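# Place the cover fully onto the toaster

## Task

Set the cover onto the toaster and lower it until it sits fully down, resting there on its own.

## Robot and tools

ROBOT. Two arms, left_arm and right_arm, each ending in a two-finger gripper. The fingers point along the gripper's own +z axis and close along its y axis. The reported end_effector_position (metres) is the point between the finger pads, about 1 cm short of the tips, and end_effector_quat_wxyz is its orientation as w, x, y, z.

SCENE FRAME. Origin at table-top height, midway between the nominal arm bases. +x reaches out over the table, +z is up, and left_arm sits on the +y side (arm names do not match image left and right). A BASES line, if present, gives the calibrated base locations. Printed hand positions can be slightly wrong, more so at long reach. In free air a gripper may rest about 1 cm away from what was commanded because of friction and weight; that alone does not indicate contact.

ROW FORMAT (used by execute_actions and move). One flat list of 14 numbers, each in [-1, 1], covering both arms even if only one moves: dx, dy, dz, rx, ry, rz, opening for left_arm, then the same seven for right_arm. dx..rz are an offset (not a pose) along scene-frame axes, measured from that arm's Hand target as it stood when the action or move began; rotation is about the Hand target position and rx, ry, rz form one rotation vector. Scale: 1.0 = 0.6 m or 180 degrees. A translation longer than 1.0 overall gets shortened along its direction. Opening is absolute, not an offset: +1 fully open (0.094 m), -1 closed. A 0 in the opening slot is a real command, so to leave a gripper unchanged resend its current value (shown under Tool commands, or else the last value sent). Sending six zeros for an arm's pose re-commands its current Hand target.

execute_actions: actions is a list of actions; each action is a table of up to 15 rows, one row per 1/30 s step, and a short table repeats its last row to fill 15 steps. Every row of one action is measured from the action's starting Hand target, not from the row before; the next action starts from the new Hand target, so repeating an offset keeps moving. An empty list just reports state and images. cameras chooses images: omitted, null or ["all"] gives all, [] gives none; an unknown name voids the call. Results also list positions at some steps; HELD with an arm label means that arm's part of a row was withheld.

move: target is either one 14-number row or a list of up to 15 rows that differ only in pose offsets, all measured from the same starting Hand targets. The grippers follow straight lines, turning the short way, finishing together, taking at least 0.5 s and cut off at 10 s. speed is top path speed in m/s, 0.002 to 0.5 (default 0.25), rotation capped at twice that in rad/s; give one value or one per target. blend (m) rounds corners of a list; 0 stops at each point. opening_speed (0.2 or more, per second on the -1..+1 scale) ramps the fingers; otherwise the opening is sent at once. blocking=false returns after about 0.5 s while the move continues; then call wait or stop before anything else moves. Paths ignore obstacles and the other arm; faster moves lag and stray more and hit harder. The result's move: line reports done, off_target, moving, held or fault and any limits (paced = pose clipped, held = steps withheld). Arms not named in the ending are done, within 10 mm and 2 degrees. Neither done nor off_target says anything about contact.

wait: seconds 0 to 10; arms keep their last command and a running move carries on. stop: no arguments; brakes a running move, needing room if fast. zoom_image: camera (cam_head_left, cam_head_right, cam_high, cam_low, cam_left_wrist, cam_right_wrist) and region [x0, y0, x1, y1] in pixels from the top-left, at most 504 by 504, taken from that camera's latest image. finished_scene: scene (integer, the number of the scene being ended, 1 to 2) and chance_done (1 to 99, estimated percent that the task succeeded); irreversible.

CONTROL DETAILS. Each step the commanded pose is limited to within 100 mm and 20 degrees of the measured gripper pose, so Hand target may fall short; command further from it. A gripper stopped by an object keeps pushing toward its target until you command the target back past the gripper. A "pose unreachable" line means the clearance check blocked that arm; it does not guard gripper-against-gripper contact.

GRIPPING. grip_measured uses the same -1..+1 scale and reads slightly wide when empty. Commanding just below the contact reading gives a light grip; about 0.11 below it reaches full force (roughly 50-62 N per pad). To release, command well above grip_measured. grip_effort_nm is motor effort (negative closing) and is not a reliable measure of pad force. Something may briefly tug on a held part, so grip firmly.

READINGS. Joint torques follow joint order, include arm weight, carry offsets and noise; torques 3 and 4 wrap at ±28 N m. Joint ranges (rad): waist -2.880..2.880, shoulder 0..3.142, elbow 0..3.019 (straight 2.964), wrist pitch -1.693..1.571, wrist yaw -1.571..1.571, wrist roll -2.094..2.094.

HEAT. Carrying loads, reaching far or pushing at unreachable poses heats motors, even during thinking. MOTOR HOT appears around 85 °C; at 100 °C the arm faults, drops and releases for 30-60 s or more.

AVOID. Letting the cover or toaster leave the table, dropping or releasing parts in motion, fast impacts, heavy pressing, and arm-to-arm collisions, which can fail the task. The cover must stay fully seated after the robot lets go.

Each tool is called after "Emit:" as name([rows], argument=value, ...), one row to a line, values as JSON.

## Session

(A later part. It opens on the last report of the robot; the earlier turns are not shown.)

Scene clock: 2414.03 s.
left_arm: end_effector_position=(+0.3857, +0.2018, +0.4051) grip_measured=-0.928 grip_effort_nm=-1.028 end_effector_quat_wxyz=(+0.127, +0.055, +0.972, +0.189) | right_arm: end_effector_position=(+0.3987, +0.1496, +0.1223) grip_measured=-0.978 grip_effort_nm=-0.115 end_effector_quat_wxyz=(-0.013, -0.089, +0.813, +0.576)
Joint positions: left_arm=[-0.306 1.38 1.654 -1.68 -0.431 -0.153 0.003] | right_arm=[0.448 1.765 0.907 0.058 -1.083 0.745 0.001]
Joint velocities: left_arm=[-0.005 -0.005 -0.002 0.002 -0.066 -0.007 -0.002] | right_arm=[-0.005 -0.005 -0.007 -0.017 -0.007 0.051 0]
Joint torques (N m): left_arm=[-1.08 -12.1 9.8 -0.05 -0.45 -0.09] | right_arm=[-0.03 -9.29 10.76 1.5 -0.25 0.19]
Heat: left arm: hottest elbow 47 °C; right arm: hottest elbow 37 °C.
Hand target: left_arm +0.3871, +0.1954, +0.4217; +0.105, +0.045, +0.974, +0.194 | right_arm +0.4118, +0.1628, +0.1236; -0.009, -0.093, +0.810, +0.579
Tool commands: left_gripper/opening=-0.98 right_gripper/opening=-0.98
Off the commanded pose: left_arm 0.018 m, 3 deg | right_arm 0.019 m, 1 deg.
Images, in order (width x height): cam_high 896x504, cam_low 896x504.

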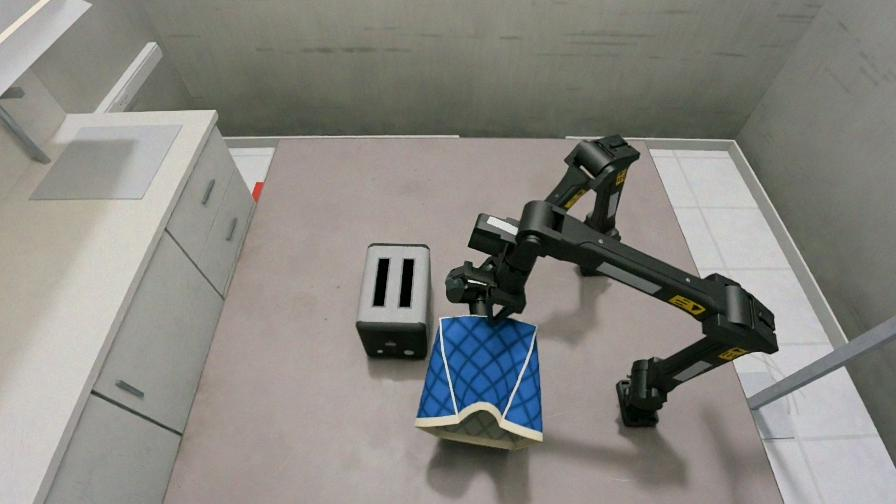

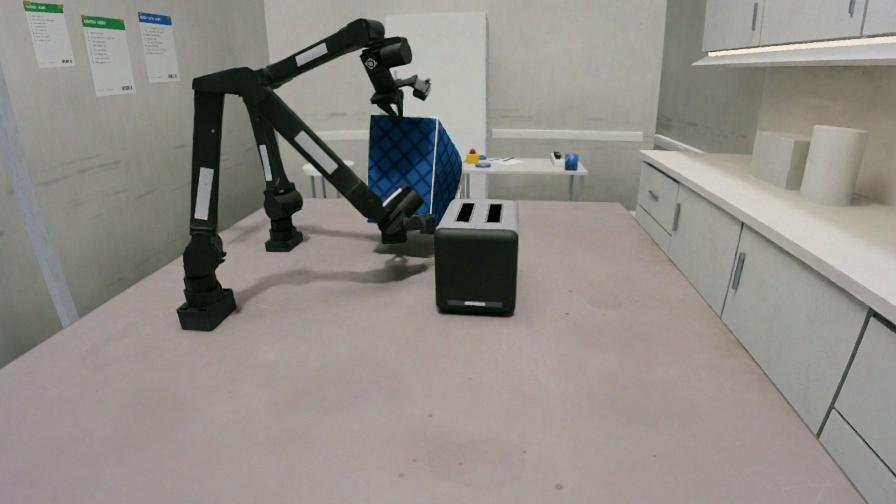

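Emit:
move(target=[0,0,0.25,0,0,0,-0.98,0,-0.22,-0.05,0,0,0,1], speed=0.15, cameras=[])

Emit:
move(target=[0,0,0,0,0,0,-0.98,0,0,0.08,0.2,0,0,1], speed=0.2)

Scene clock: 2436.37 s.
left_arm: end_effector_position=(+0.3932, +0.1972, +0.5477) grip_measured=-0.928 grip_effort_nm=-1.023 end_effector_quat_wxyz=(+0.276, +0.082, +0.940, +0.181) | right_arm: end_effector_position=(+0.3994, +0.0304, +0.0960) grip_measured=+0.998 grip_effort_nm=0.095 end_effector_quat_wxyz=(-0.013, -0.092, +0.813, +0.574)
Joint positions: left_arm=[-0.326 1.356 1.966 -1.681 -0.471 -0.025 0.003] | right_arm=[0.195 1.766 0.879 -0.422 -1.211 0.189 0.094]
Joint velocities: left_arm=[0.005 0.005 -0.002 -0.007 0.007 -0.007 -0.001] | right_arm=[-0.005 -0.005 0.007 0.002 -0.037 -0.022 0]
Joint torques (N m): left_arm=[-1.2 -10.87 10.06 0.44 -0.45 0.1] | right_arm=[-1.67 -8.64 8.79 0.28 -0.72 -0.16]
Heat: left arm: hottest elbow 47 °C; right arm: hottest elbow 37 °C.
Hand target: left_arm +0.3877, +0.1927, +0.5718; +0.108, +0.049, +0.974, +0.193 | right_arm +0.4123, +0.0297, +0.0926; -0.008, -0.094, +0.813, +0.575
Off the commanded pose: left_arm 0.025 m, 20 deg; orientation clipped | right_arm 0.013 m, 1 deg.
joint sent to its limit (left arm) — joint 4 (wrist pitch), lower limit. The joint targets are off in orientation, not in position.
move: off_target (left_arm, right_arm); limits=paced
No camera images: "cameras" was empty.

Scene clock: 2438.23 s.
left_arm: end_effector_position=(+0.3932, +0.1971, +0.5478) grip_measured=-0.928 grip_effort_nm=-1.028 end_effector_quat_wxyz=(+0.276, +0.082, +0.940, +0.182) | right_arm: end_effector_position=(+0.4060, +0.0341, +0.1331) grip_measured=+0.998 grip_effort_nm=0.090 end_effector_quat_wxyz=(-0.008, -0.138, +0.696, +0.705)
Joint positions: left_arm=[-0.326 1.356 1.966 -1.681 -0.471 -0.025 0.003] | right_arm=[0.174 1.835 0.879 -0.127 -1.564 0.303 0.094]
Joint velocities: left_arm=[0.005 -0.005 0.002 -0.022 -0.022 -0.022 0.001] | right_arm=[0.015 -0.015 0.007 -0.017 -0.022 -0.022 -0.001]
Joint torques (N m): left_arm=[-1.2 -10.87 10.14 0.5 -0.45 0.12] | right_arm=[-2.02 -12.1 6.27 0.62 -0.82 0.12]
Heat: left arm: hottest elbow 47 °C; right arm: hottest elbow 37 °C.
Hand target: left_arm +0.3877, +0.1928, +0.5718; +0.108, +0.049, +0.974, +0.193 | right_arm +0.4120, +0.0296, +0.1405; +0.021, -0.092, +0.596, +0.798
Off the commanded pose: left_arm 0.025 m, 20 deg; orientation clipped | right_arm 0.011 m, 17 deg.
joint sent to its limit (left arm) — joint 4 (wrist pitch), lower limit. The joint targets are off in orientation, not in position.
joint sent to its limit (right arm) — joint 5 (wrist yaw), lower limit. The joint targets are off in orientation, not in position.
move: off_target (left_arm, right_arm); limits=paced

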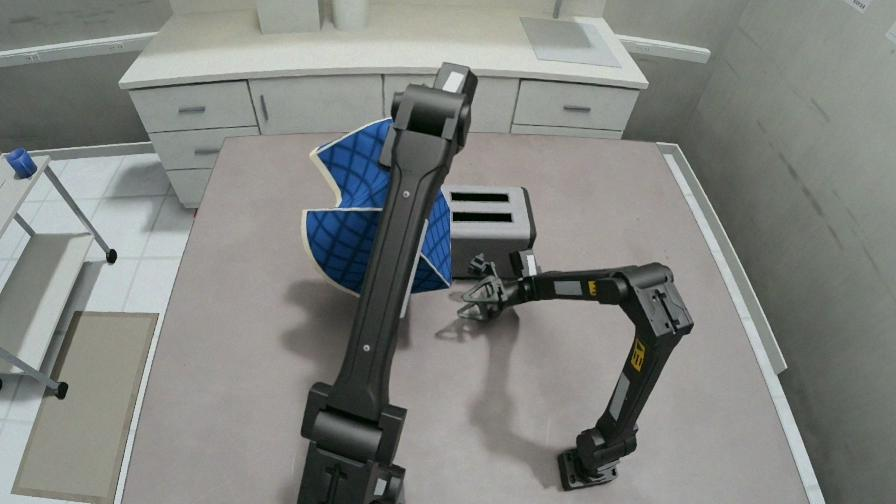

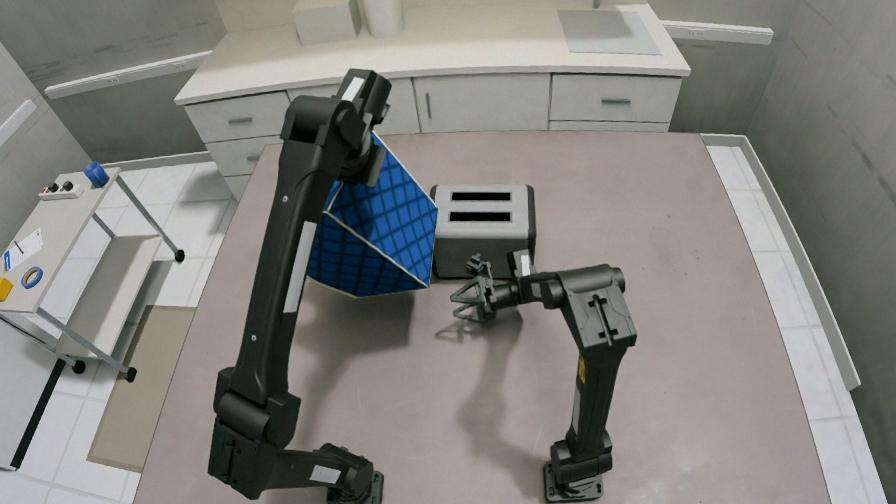

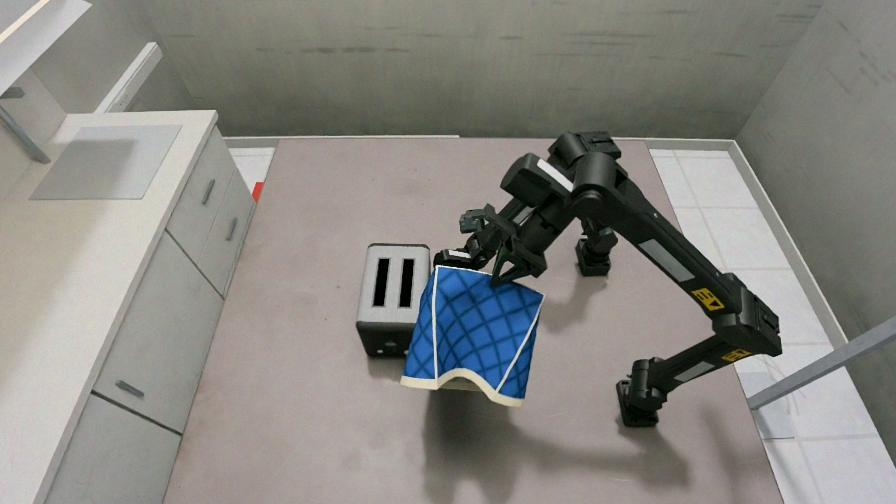

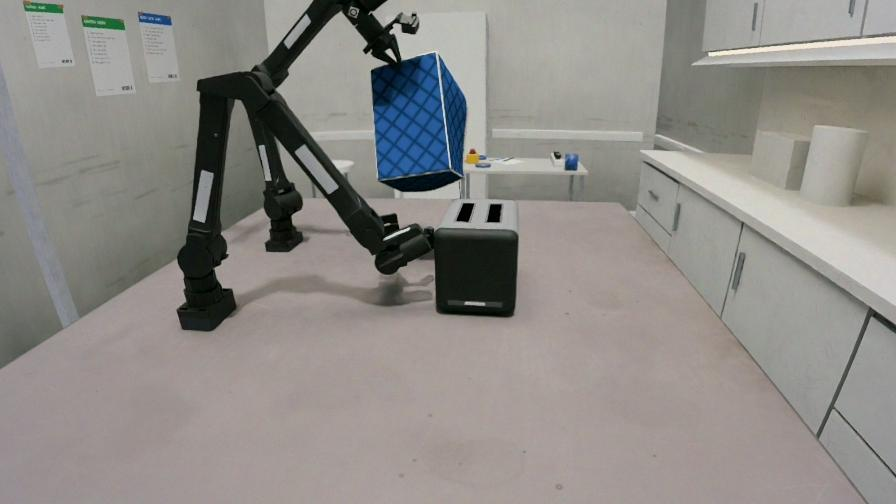

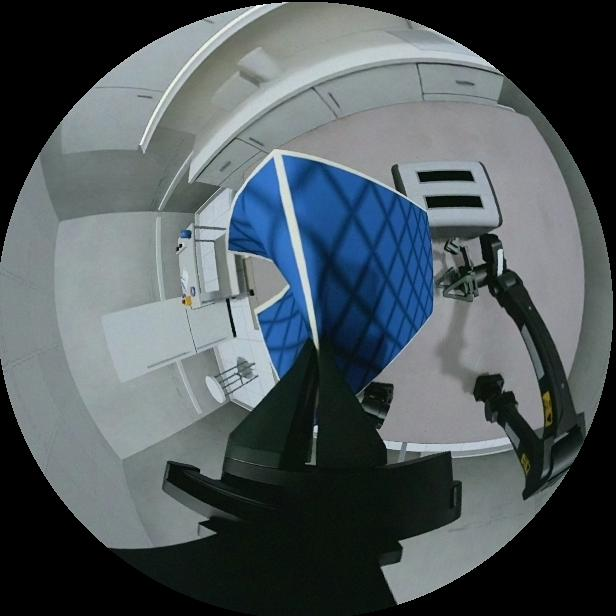

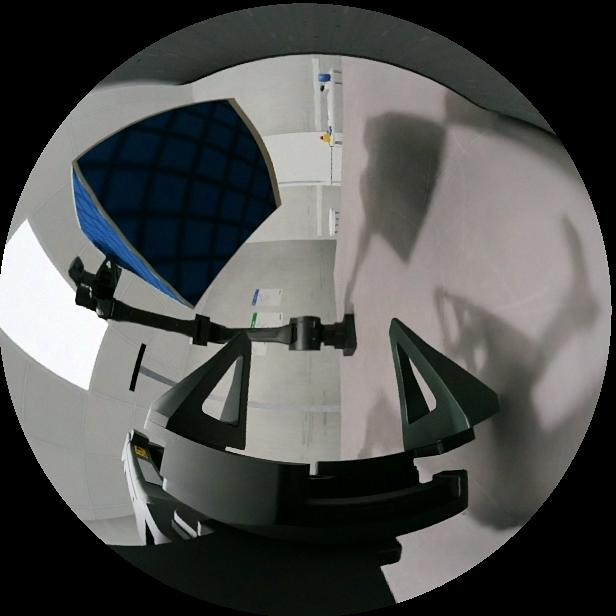

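Emit:
move(target=[0,0,0,0,0,0,-0.98,0,0.03,0.17,0,0,0,1], speed=0.2, cameras=["cam_right_wrist","cam_low","cam_head_right"])

Scene clock: 2444.17 s.
left_arm: end_effector_position=(+0.3932, +0.1969, +0.5478) grip_measured=-0.928 grip_effort_nm=-1.018 end_effector_quat_wxyz=(+0.276, +0.082, +0.940, +0.182) | right_arm: end_effector_position=(+0.4044, +0.0387, +0.2212) grip_measured=+0.998 grip_effort_nm=0.100 end_effector_quat_wxyz=(-0.023, -0.132, +0.696, +0.705)
Joint positions: left_arm=[-0.327 1.356 1.966 -1.681 -0.472 -0.025 0.003] | right_arm=[0.186 1.639 0.912 -0.244 -1.565 0.445 0.094]
Joint velocities: left_arm=[-0.005 0.005 0.002 0.022 -0.022 0.037 -0.003] | right_arm=[-0.005 -0.005 -0.027 -0.017 0.095 -0.051 0]
Joint torques (N m): left_arm=[-0.97 -10.7 10.1 0.4 -0.42 0.1] | right_arm=[0.15 -11.34 11.25 0.61 -0.75 0.17]
Heat: left arm: hottest elbow 46 °C; right arm: hottest elbow 37 °C.
Hand target: left_arm +0.3877, +0.1927, +0.5718; +0.109, +0.049, +0.974, +0.193 | right_arm +0.4133, +0.0476, +0.2430; +0.021, -0.092, +0.595, +0.798
Off the commanded pose: left_arm 0.025 m, 20 deg; orientation clipped | right_arm 0.024 m, 17 deg.
joint sent to its limit (left arm) — joint 4 (wrist pitch), lower limit. The joint targets are off in orientation, not in position.
joint sent to its limit (right arm) — joint 5 (wrist yaw), lower limit. The joint targets are off in orientation, not in position.
move: off_target (left_arm, right_arm); limits=paced
Images, in order (width x height): cam_head_right 896x504, cam_low 896x504, cam_right_wrist 616x616.

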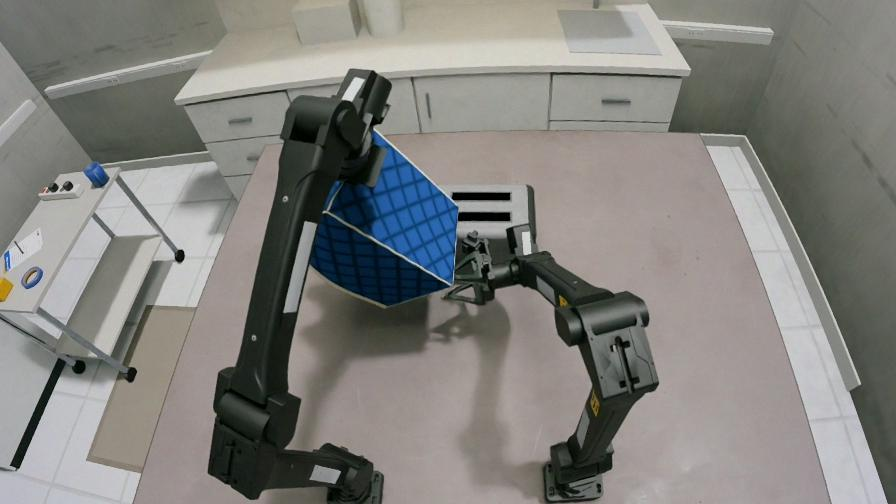

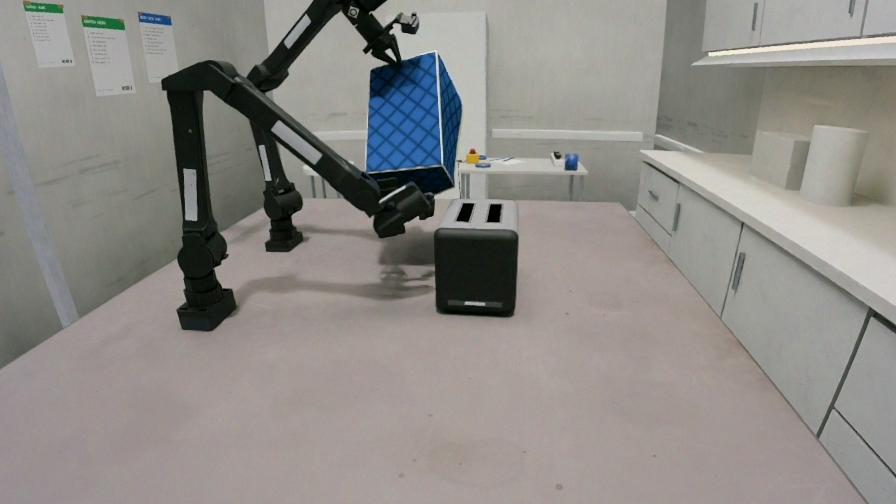

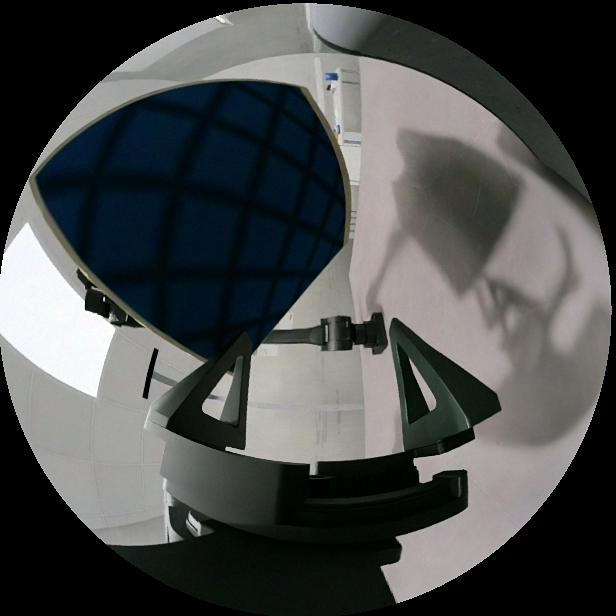

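Emit:
move(target=[0,0,0,0,0,0,-0.98,0,-0.02,0.13,0,-0.08,0,1], speed=0.2, cameras=["cam_right_wrist","cam_low"])

Scene clock: 2452.20 s.
left_arm: end_effector_position=(+0.3931, +0.1981, +0.5525) grip_measured=-0.928 grip_effort_nm=-1.023 end_effector_quat_wxyz=(+0.281, +0.081, +0.939, +0.184) | right_arm: end_effector_position=(+0.3982, +0.0360, +0.2873) grip_measured=+0.998 grip_effort_nm=0.095 end_effector_quat_wxyz=(+0.045, -0.195, +0.681, +0.704)
Joint positions: left_arm=[-0.327 1.356 1.976 -1.681 -0.479 -0.023 0.003] | right_arm=[0.183 1.496 0.925 -0.211 -1.565 0.446 0.094]
Joint velocities: left_arm=[0.005 0.005 -0.012 -0.012 -0.022 0.037 0.001] | right_arm=[-0.005 0.005 -0.002 0.002 -0.007 0.022 0]
Joint torques (N m): left_arm=[-1.26 -10.75 9.42 0.44 -0.23 0.06] | right_arm=[-1.67 -10.99 13.63 1.33 -0.67 0.03]
Heat: left arm: hottest elbow 46 °C; right arm: hottest elbow 37 °C.
Hand target: left_arm +0.3877, +0.1927, +0.5719; +0.113, +0.050, +0.973, +0.193 | right_arm +0.4140, +0.0357, +0.3215; +0.096, -0.191, +0.588, +0.780
Off the commanded pose: left_arm 0.021 m, 21 deg; orientation clipped | right_arm 0.037 m, 15 deg.
joint sent to its limit (left arm) — joint 4 (wrist pitch), lower limit. The joint targets are off in orientation, not in position.
joint sent to its limit (right arm) — joint 5 (wrist yaw), lower limit. The joint targets are off in orientation, not in position.
move: off_target (left_arm, right_arm); limits=paced
Images, in order (width x height): cam_low 896x504, cam_right_wrist 616x616.

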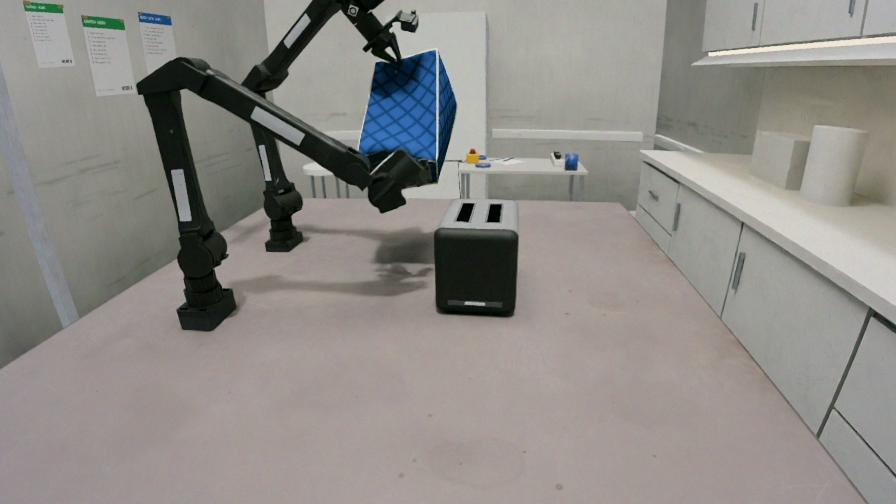

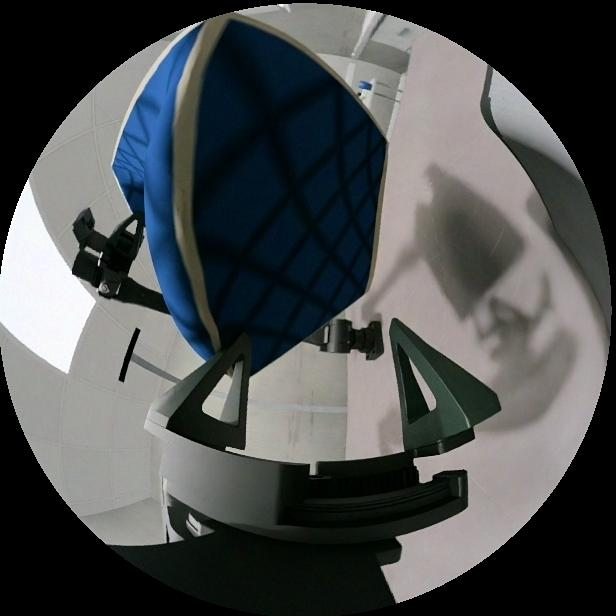

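Emit:
move(target=[0,0,0,0,0,0,-0.98,-0.01,-0.03,0.06,0,0,0,1], speed=0.2, cameras=["cam_right_wrist"])

Emit:
move(target=[0,0,0,0,0,0,-0.98,0.0,0.09,0.07,0,0,0,1], speed=0.1, cameras=["cam_right_wrist","cam_low"])

Scene clock: 2458.30 s.
left_arm: end_effector_position=(+0.3931, +0.1981, +0.5525) grip_measured=-0.928 grip_effort_nm=-1.028 end_effector_quat_wxyz=(+0.281, +0.081, +0.939, +0.184) | right_arm: end_effector_position=(+0.3960, +0.0203, +0.3243) grip_measured=+0.998 grip_effort_nm=0.085 end_effector_quat_wxyz=(+0.070, -0.195, +0.681, +0.702)
Joint positions: left_arm=[-0.327 1.356 1.976 -1.681 -0.479 -0.023 0.003] | right_arm=[0.148 1.41 0.932 -0.228 -1.565 0.488 0.094]
Joint velocities: left_arm=[0.005 -0.005 -0.012 -0.017 -0.11 -0.037 0] | right_arm=[0.005 -0.005 -0.007 0.007 -0.022 0.066 -0.001]
Joint torques (N m): left_arm=[-1.26 -10.7 9.54 0.38 -0.24 0.08] | right_arm=[-1.85 -10.11 14.13 0.8 -0.63 0.2]
Heat: left arm: hottest elbow 45 °C; right arm: hottest elbow 38 °C.
Hand target: left_arm +0.3877, +0.1926, +0.5719; +0.113, +0.050, +0.973, +0.193 | right_arm +0.4084, +0.0178, +0.3577; +0.096, -0.192, +0.588, +0.780
Off the commanded pose: left_arm 0.021 m, 20 deg; orientation clipped | right_arm 0.035 m, 14 deg.
joint sent to its limit (left arm) — joint 4 (wrist pitch), lower limit. The joint targets are off in orientation, not in position.
joint sent to its limit (right arm) — joint 5 (wrist yaw), lower limit. The joint targets are off in orientation, not in position.
move: off_target (left_arm, right_arm); limits=paced
Images, in order (width x height): cam_right_wrist 616x616.

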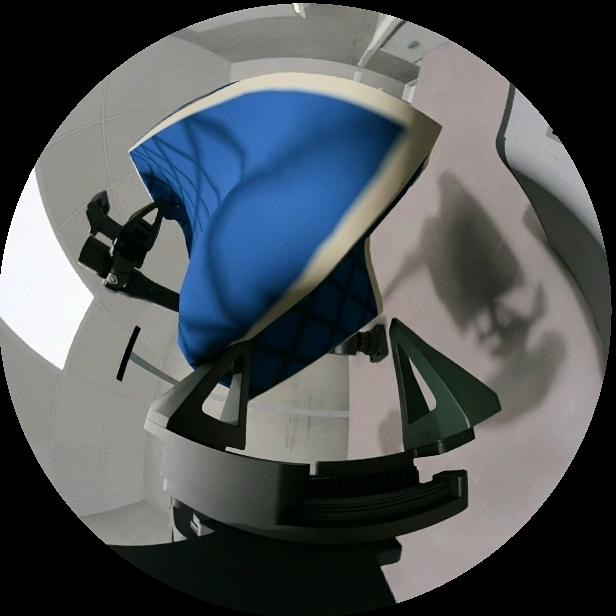

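Scene clock: 2460.27 s.
left_arm: end_effector_position=(+0.3930, +0.1998, +0.5558) grip_measured=-0.928 grip_effort_nm=-1.023 end_effector_quat_wxyz=(+0.284, +0.080, +0.937, +0.189) | right_arm: end_effector_position=(+0.3986, +0.0562, +0.3737) grip_measured=+0.998 grip_effort_nm=0.090 end_effector_quat_wxyz=(+0.050, -0.229, +0.670, +0.704)
Joint positions: left_arm=[-0.327 1.356 1.982 -1.681 -0.49 -0.019 0.003] | right_arm=[0.227 1.41 1.055 -0.235 -1.565 0.581 0.094]
Joint velocities: left_arm=[-0.005 -0.015 -0.012 -0.002 0.007 0.125 -0.001] | right_arm=[-0.005 -0.005 -0.022 0.012 -0.037 0.007 0]
Joint torques (N m): left_arm=[-1.32 -10.64 9.18 0.54 0.04 0.05] | right_arm=[1.03 -8.06 16.17 1.17 -0.55 0.2]
Heat: left arm: hottest elbow 44 °C; right arm: hottest elbow 38 °C.
Hand target: left_arm +0.3877, +0.1927, +0.5718; +0.116, +0.050, +0.973, +0.193 | right_arm +0.4087, +0.0716, +0.4000; +0.096, -0.191, +0.587, +0.781
Off the commanded pose: left_arm 0.018 m, 20 deg; orientation clipped | right_arm 0.032 m, 15 deg.
joint sent to its limit (left arm) — joint 4 (wrist pitch), lower limit. The joint targets are off in orientation, not in position.
joint sent to its limit (right arm) — joint 5 (wrist yaw), lower limit. The joint targets are off in orientation, not in position.
move: off_target (left_arm, right_arm); limits=paced
Images, in order (width x height): cam_low 896x504, cam_right_wrist 616x616.

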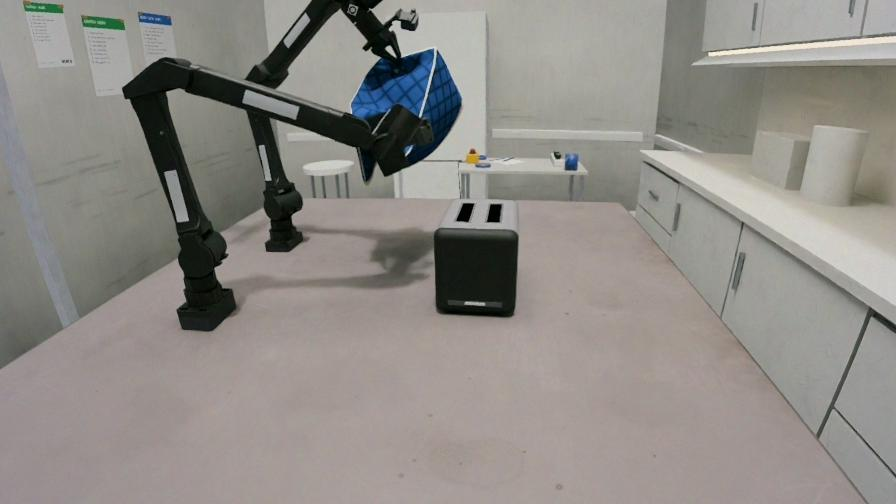

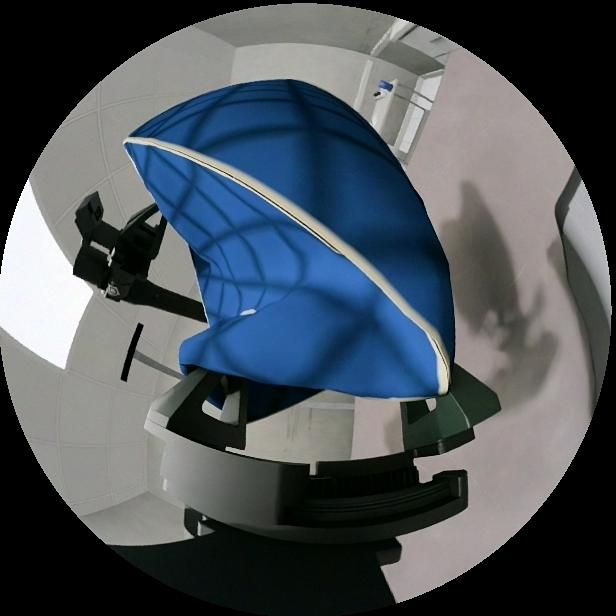

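Emit:
move([
  [0,0,0,0,0,0,-0.98,0,-0.13,-0.1,0,0,0,1],
  [0,0,0,0,0,0,-0.98,0,-0.13,-0.16,0,0,0,1],
], speed=0.2, cameras=[])

Emit:
wait(seconds=2, cameras=["cam_right_wrist","cam_low"])

Scene clock: 2469.43 s.
left_arm: end_effector_position=(+0.3927, +0.1982, +0.5550) grip_measured=-0.928 grip_effort_nm=-1.018 end_effector_quat_wxyz=(+0.283, +0.082, +0.938, +0.185) | right_arm: end_effector_position=(+0.4053, -0.0021, +0.3155) grip_measured=+0.998 grip_effort_nm=0.100 end_effector_quat_wxyz=(+0.109, -0.195, +0.681, +0.697)
Joint positions: left_arm=[-0.327 1.356 1.982 -1.682 -0.48 -0.019 0.003] | right_arm=[0.092 1.41 0.897 -0.136 -1.565 0.488 0.094]
Joint velocities: left_arm=[-0.015 -0.005 -0.002 -0.007 0.007 -0.081 0] | right_arm=[-0.005 0.005 0.007 0.002 -0.007 0.007 0]
Joint torques (N m): left_arm=[-1.14 -10.81 8.96 0.46 -0.24 0.06] | right_arm=[-1.73 -7.18 7.64 1.39 -0.59 -0.14]
Heat: left arm: hottest elbow 44 °C; right arm: hottest elbow 39 °C.
Hand target: left_arm +0.3878, +0.1927, +0.5718; +0.116, +0.050, +0.973, +0.193 | right_arm +0.4080, -0.0067, +0.3037; +0.096, -0.191, +0.589, +0.780
Off the commanded pose: left_arm 0.018 m, 20 deg | right_arm 0.013 m, 15 deg.
joint sent to its limit (left arm) — joint 4 (wrist pitch), lower limit. The joint targets are off in orientation, not in position.
joint sent to its limit (right arm) — joint 5 (wrist yaw), lower limit. The joint targets are off in orientation, not in position.
move: off_target (left_arm, right_arm)
No camera images: "cameras" was empty.

Scene clock: 2471.43 s.
left_arm: end_effector_position=(+0.3926, +0.1979, +0.5550) grip_measured=-0.928 grip_effort_nm=-1.033 end_effector_quat_wxyz=(+0.283, +0.082, +0.938, +0.185) | right_arm: end_effector_position=(+0.4053, -0.0021, +0.3155) grip_measured=+0.998 grip_effort_nm=0.095 end_effector_quat_wxyz=(+0.109, -0.195, +0.681, +0.697)
Joint positions: left_arm=[-0.328 1.356 1.982 -1.682 -0.48 -0.019 0.003] | right_arm=[0.092 1.41 0.897 -0.135 -1.565 0.488 0.094]
Joint velocities: left_arm=[0.015 -0.005 -0.007 0.017 -0.007 0.081 0] | right_arm=[-0.015 -0.005 -0.012 0.002 -0.022 -0.051 0.001]
Joint torques (N m): left_arm=[-0.91 -10.7 9.02 0.47 -0.23 0.06] | right_arm=[-1.85 -7.24 7.68 1.36 -0.59 -0.14]
Heat: left arm: hottest elbow 44 °C; right arm: hottest elbow 39 °C.
Hand target: left_arm +0.3878, +0.1926, +0.5718; +0.116, +0.050, +0.973, +0.193 | right_arm +0.4080, -0.0067, +0.3037; +0.096, -0.191, +0.589, +0.780
Tool commands: left_gripper/opening=-0.98 right_gripper/opening=+1.0
Off the commanded pose: left_arm 0.018 m, 20 deg | right_arm 0.013 m, 15 deg.
wait: 2.00 s; at rest by 0.17 s
Images, in order (width x height): cam_low 896x504, cam_right_wrist 616x616.

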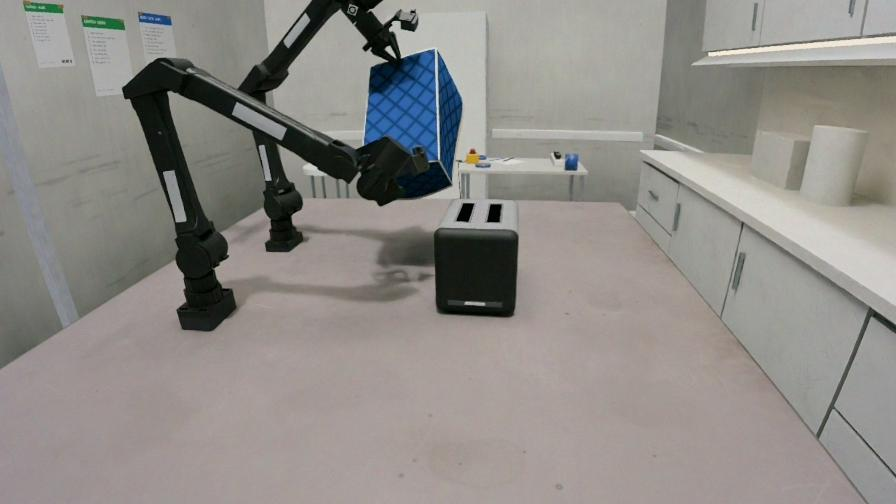

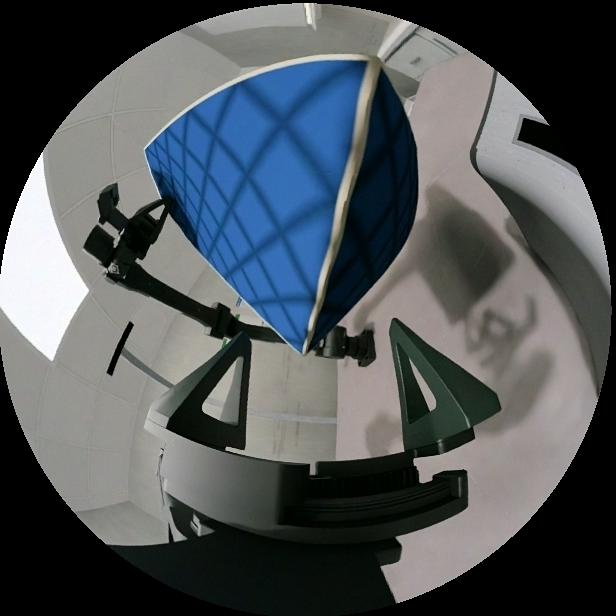

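Emit:
move(target=[0,0,0,0,0,0,-0.98,0.01,0.09,0.025,0,0,0,1], speed=0.1, cameras=["cam_right_wrist"])

Scene clock: 2476.73 s.
left_arm: end_effector_position=(+0.3926, +0.1976, +0.5550) grip_measured=-0.928 grip_effort_nm=-1.033 end_effector_quat_wxyz=(+0.283, +0.083, +0.938, +0.184) | right_arm: end_effector_position=(+0.4001, +0.0379, +0.3077) grip_measured=+0.998 grip_effort_nm=0.095 end_effector_quat_wxyz=(+0.070, -0.221, +0.673, +0.702)
Joint positions: left_arm=[-0.329 1.356 1.982 -1.682 -0.48 -0.019 0.003] | right_arm=[0.186 1.468 0.937 -0.135 -1.565 0.488 0.094]
Joint velocities: left_arm=[-0.015 -0.005 0.002 -0.022 0.066 -0.051 -0.001] | right_arm=[-0.015 -0.015 -0.012 -0.017 -0.051 -0.037 -0.001]
Joint torques (N m): left_arm=[-1.26 -10.75 9.07 0.51 -0.22 0.04] | right_arm=[-0.03 -7.41 13.53 1.25 -0.59 0.16]
Heat: left arm: hottest elbow 43 °C; right arm: hottest elbow 39 °C.
Hand target: left_arm +0.3878, +0.1927, +0.5718; +0.116, +0.050, +0.973, +0.193 | right_arm +0.4140, +0.0475, +0.3188; +0.096, -0.191, +0.588, +0.780
Off the commanded pose: left_arm 0.018 m, 20 deg | right_arm 0.020 m, 14 deg.
joint sent to its limit (left arm) — joint 4 (wrist pitch), lower limit. The joint targets are off in orientation, not in position.
joint sent to its limit (right arm) — joint 5 (wrist yaw), lower limit. The joint targets are off in orientation, not in position.
move: off_target (left_arm, right_arm)
Images, in order (width x height): cam_right_wrist 616x616.

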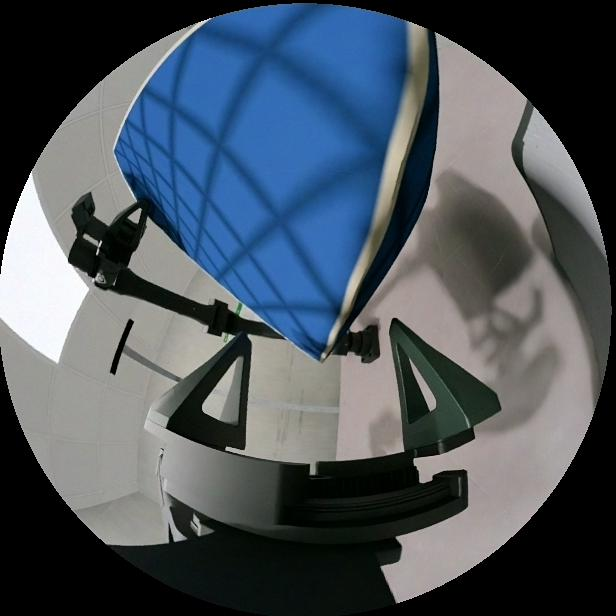

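Emit:
move(target=[0,0,0,0,0,0,-0.98,0.015,0.075,-0.005,0,0,0,1], speed=0.1, cameras=["cam_right_wrist"])

Scene clock: 2482.53 s.
left_arm: end_effector_position=(+0.3926, +0.1976, +0.5550) grip_measured=-0.928 grip_effort_nm=-1.028 end_effector_quat_wxyz=(+0.283, +0.083, +0.938, +0.184) | right_arm: end_effector_position=(+0.4096, +0.0809, +0.3059) grip_measured=+0.998 grip_effort_nm=0.085 end_effector_quat_wxyz=(+0.042, -0.252, +0.662, +0.705)
Joint positions: left_arm=[-0.329 1.356 1.982 -1.682 -0.48 -0.019 0.003] | right_arm=[0.271 1.556 1.031 -0.135 -1.565 0.488 0.094]
Joint velocities: left_arm=[-0.005 -0.015 -0.002 -0.017 0.022 -0.037 0.001] | right_arm=[-0.005 0.005 0.002 -0.012 -0.037 -0.022 0]
Joint torques (N m): left_arm=[-0.67 -10.75 9.01 0.47 -0.24 0.03] | right_arm=[0.15 -8.41 13.63 1.35 -0.6 0.13]
Heat: left arm: hottest elbow 43 °C; right arm: hottest elbow 39 °C.
Hand target: left_arm +0.3878, +0.1927, +0.5718; +0.116, +0.050, +0.973, +0.193 | right_arm +0.4229, +0.0924, +0.3158; +0.096, -0.191, +0.587, +0.781
Off the commanded pose: left_arm 0.018 m, 20 deg | right_arm 0.020 m, 15 deg.
joint sent to its limit (left arm) — joint 4 (wrist pitch), lower limit. The joint targets are off in orientation, not in position.
joint sent to its limit (right arm) — joint 5 (wrist yaw), lower limit. The joint targets are off in orientation, not in position.
move: off_target (left_arm, right_arm)
Images, in order (width x height): cam_right_wrist 616x616.

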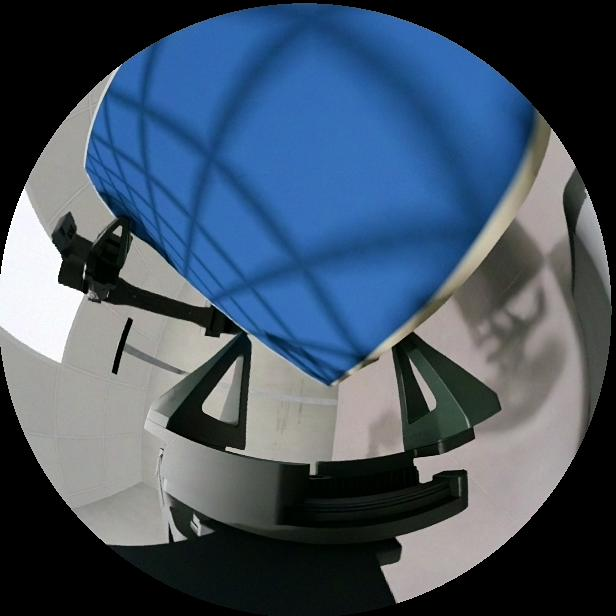

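Emit:
move([
  [0,0,0,0,0,0,-0.98,0.0,-0.05,-0.04,0,0,0,1],
  [0,0,0,0,0,0,-0.98,0.0,-0.05,-0.085,0,0,0,1],
  [0,0,0,0,0,0,-0.98,0.01,0.02,-0.085,0,0,0,1],
], speed=0.1, cameras=["cam_right_wrist"])

Scene clock: 2488.20 s.
left_arm: end_effector_position=(+0.3926, +0.1976, +0.5550) grip_measured=-0.928 grip_effort_nm=-1.023 end_effector_quat_wxyz=(+0.283, +0.083, +0.938, +0.184) | right_arm: end_effector_position=(+0.4144, +0.0949, +0.2573) grip_measured=+0.998 grip_effort_nm=0.085 end_effector_quat_wxyz=(+0.033, -0.259, +0.659, +0.705)
Joint positions: left_arm=[-0.329 1.356 1.982 -1.682 -0.48 -0.019 0.003] | right_arm=[0.296 1.662 1.015 -0.036 -1.565 0.467 0.094]
Joint velocities: left_arm=[-0.024 -0.015 -0.002 0.002 -0.051 -0.066 -0.001] | right_arm=[0.005 -0.015 0.042 0.007 -0.007 0.037 -0.001]
Joint torques (N m): left_arm=[-0.85 -10.93 8.96 0.5 -0.26 0.02] | right_arm=[-0.32 -9.47 12.53 1.36 -0.61 0.08]
Heat: left arm: hottest elbow 43 °C; right arm: hottest elbow 39 °C.
Hand target: left_arm +0.3878, +0.1927, +0.5718; +0.116, +0.050, +0.973, +0.193 | right_arm +0.4282, +0.1044, +0.2646; +0.096, -0.191, +0.587, +0.781
Off the commanded pose: left_arm 0.018 m, 20 deg | right_arm 0.019 m, 16 deg.
joint sent to its limit (left arm) — joint 4 (wrist pitch), lower limit. The joint targets are off in orientation, not in position.
joint sent to its limit (right arm) — joint 5 (wrist yaw), lower limit. The joint targets are off in orientation, not in position.
move: off_target (left_arm, right_arm)
Images, in order (width x height): cam_right_wrist 616x616.

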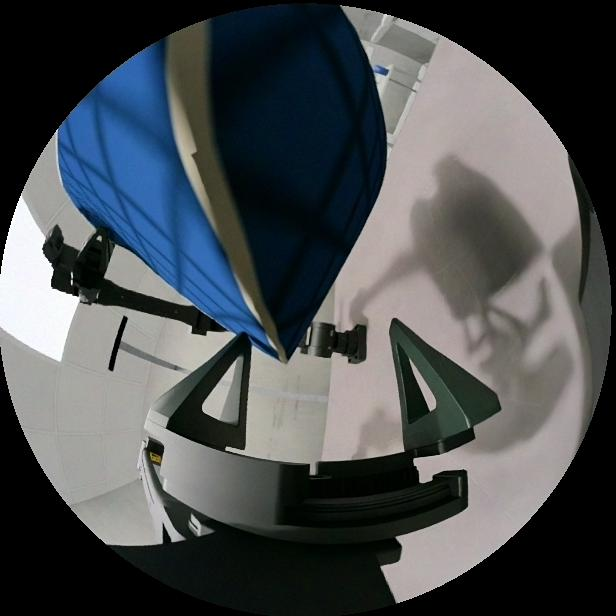

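Emit:
move(target=[0,0,0,0,0,0,-0.98,0.0,0.045,0.016,0,0,0,1], speed=0.1, cameras=["cam_right_wrist"])

Emit:
move(target=[0,0,0,0,0,0,-0.98,0,0,0,0,0,0,-0.98], opening_speed=1.5, cameras=["cam_right_wrist","cam_low","cam_high"])

Scene clock: 2493.70 s.
left_arm: end_effector_position=(+0.3926, +0.1976, +0.5550) grip_measured=-0.928 grip_effort_nm=-1.028 end_effector_quat_wxyz=(+0.283, +0.083, +0.938, +0.184) | right_arm: end_effector_position=(+0.4158, +0.1178, +0.2694) grip_measured=+0.998 grip_effort_nm=0.095 end_effector_quat_wxyz=(+0.028, -0.282, +0.650, +0.705)
Joint positions: left_arm=[-0.329 1.356 1.982 -1.682 -0.48 -0.019 0.003] | right_arm=[0.338 1.679 1.07 -0.035 -1.564 0.479 0.094]
Joint velocities: left_arm=[0.005 -0.005 -0.012 0.002 0.007 -0.081 0] | right_arm=[-0.005 -0.005 -0.022 -0.007 -0.007 0.007 0]
Joint torques (N m): left_arm=[-1.08 -10.46 9.07 0.47 -0.24 0.04] | right_arm=[0.21 -9.76 12.97 1.13 -0.26 0.18]
Heat: left arm: hottest elbow 42 °C; right arm: hottest elbow 40 °C.
Hand target: left_arm +0.3878, +0.1927, +0.5718; +0.116, +0.050, +0.973, +0.193 | right_arm +0.4284, +0.1313, +0.2743; +0.096, -0.191, +0.586, +0.782
Off the commanded pose: left_arm 0.018 m, 20 deg | right_arm 0.019 m, 17 deg.
joint sent to its limit (left arm) — joint 4 (wrist pitch), lower limit. The joint targets are off in orientation, not in position.
move: off_target (left_arm, right_arm)
Images, in order (width x height): cam_right_wrist 616x616.

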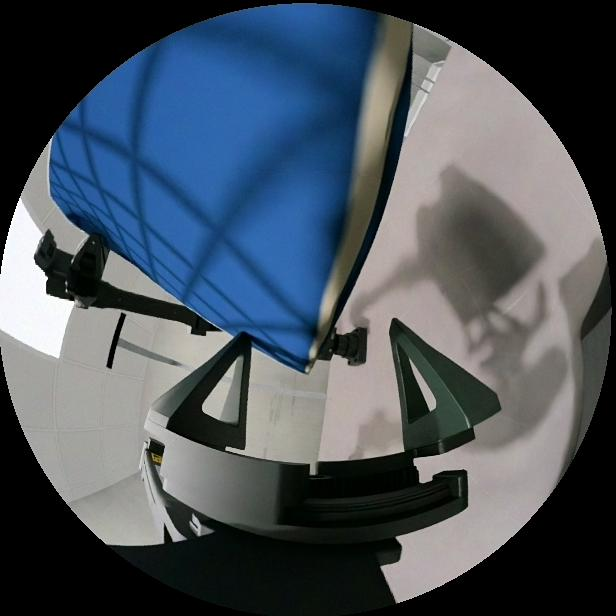

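Scene clock: 2495.57 s.
left_arm: end_effector_position=(+0.3926, +0.1976, +0.5550) grip_measured=-0.928 grip_effort_nm=-1.028 end_effector_quat_wxyz=(+0.283, +0.083, +0.938, +0.184) | right_arm: end_effector_position=(+0.4166, +0.1185, +0.2704) grip_measured=-0.977 grip_effort_nm=-0.686 end_effector_quat_wxyz=(+0.028, -0.282, +0.650, +0.705)
Joint positions: left_arm=[-0.329 1.356 1.982 -1.682 -0.48 -0.019 0.003] | right_arm=[0.339 1.679 1.073 -0.035 -1.563 0.482 0.001]
Joint velocities: left_arm=[-0.015 0.005 -0.002 -0.022 0.007 0.081 -0.001] | right_arm=[-0.005 -0.015 -0.022 -0.007 0.037 -0.037 -0.002]
Joint torques (N m): left_arm=[-1.03 -10.87 9.11 0.39 -0.24 0.07] | right_arm=[0.26 -9.82 12.64 1.26 -0.25 0.19]
Heat: left arm: hottest elbow 42 °C; right arm: hottest elbow 40 °C.
Hand target: left_arm +0.3878, +0.1927, +0.5718; +0.116, +0.050, +0.973, +0.193 | right_arm +0.4284, +0.1314, +0.2744; +0.096, -0.191, +0.586, +0.782
Off the commanded pose: left_arm 0.018 m, 20 deg | right_arm 0.018 m, 17 deg.
joint sent to its limit (left arm) — joint 4 (wrist pitch), lower limit. The joint targets are off in orientation, not in position.
move: off_target (left_arm, right_arm)
Images, in order (width x height): cam_high 896x504, cam_low 896x504, cam_right_wrist 616x616.

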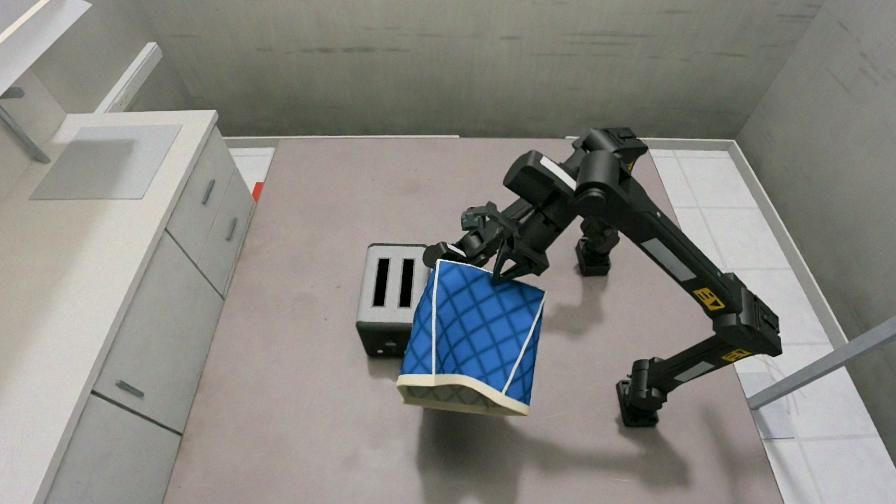

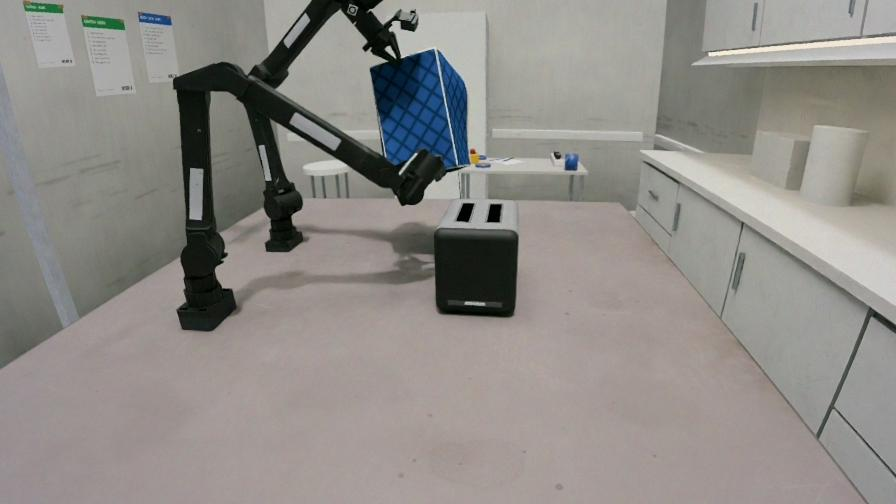

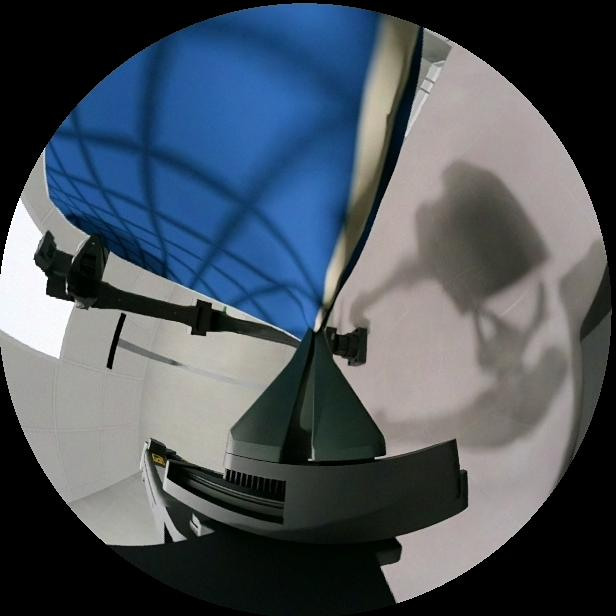

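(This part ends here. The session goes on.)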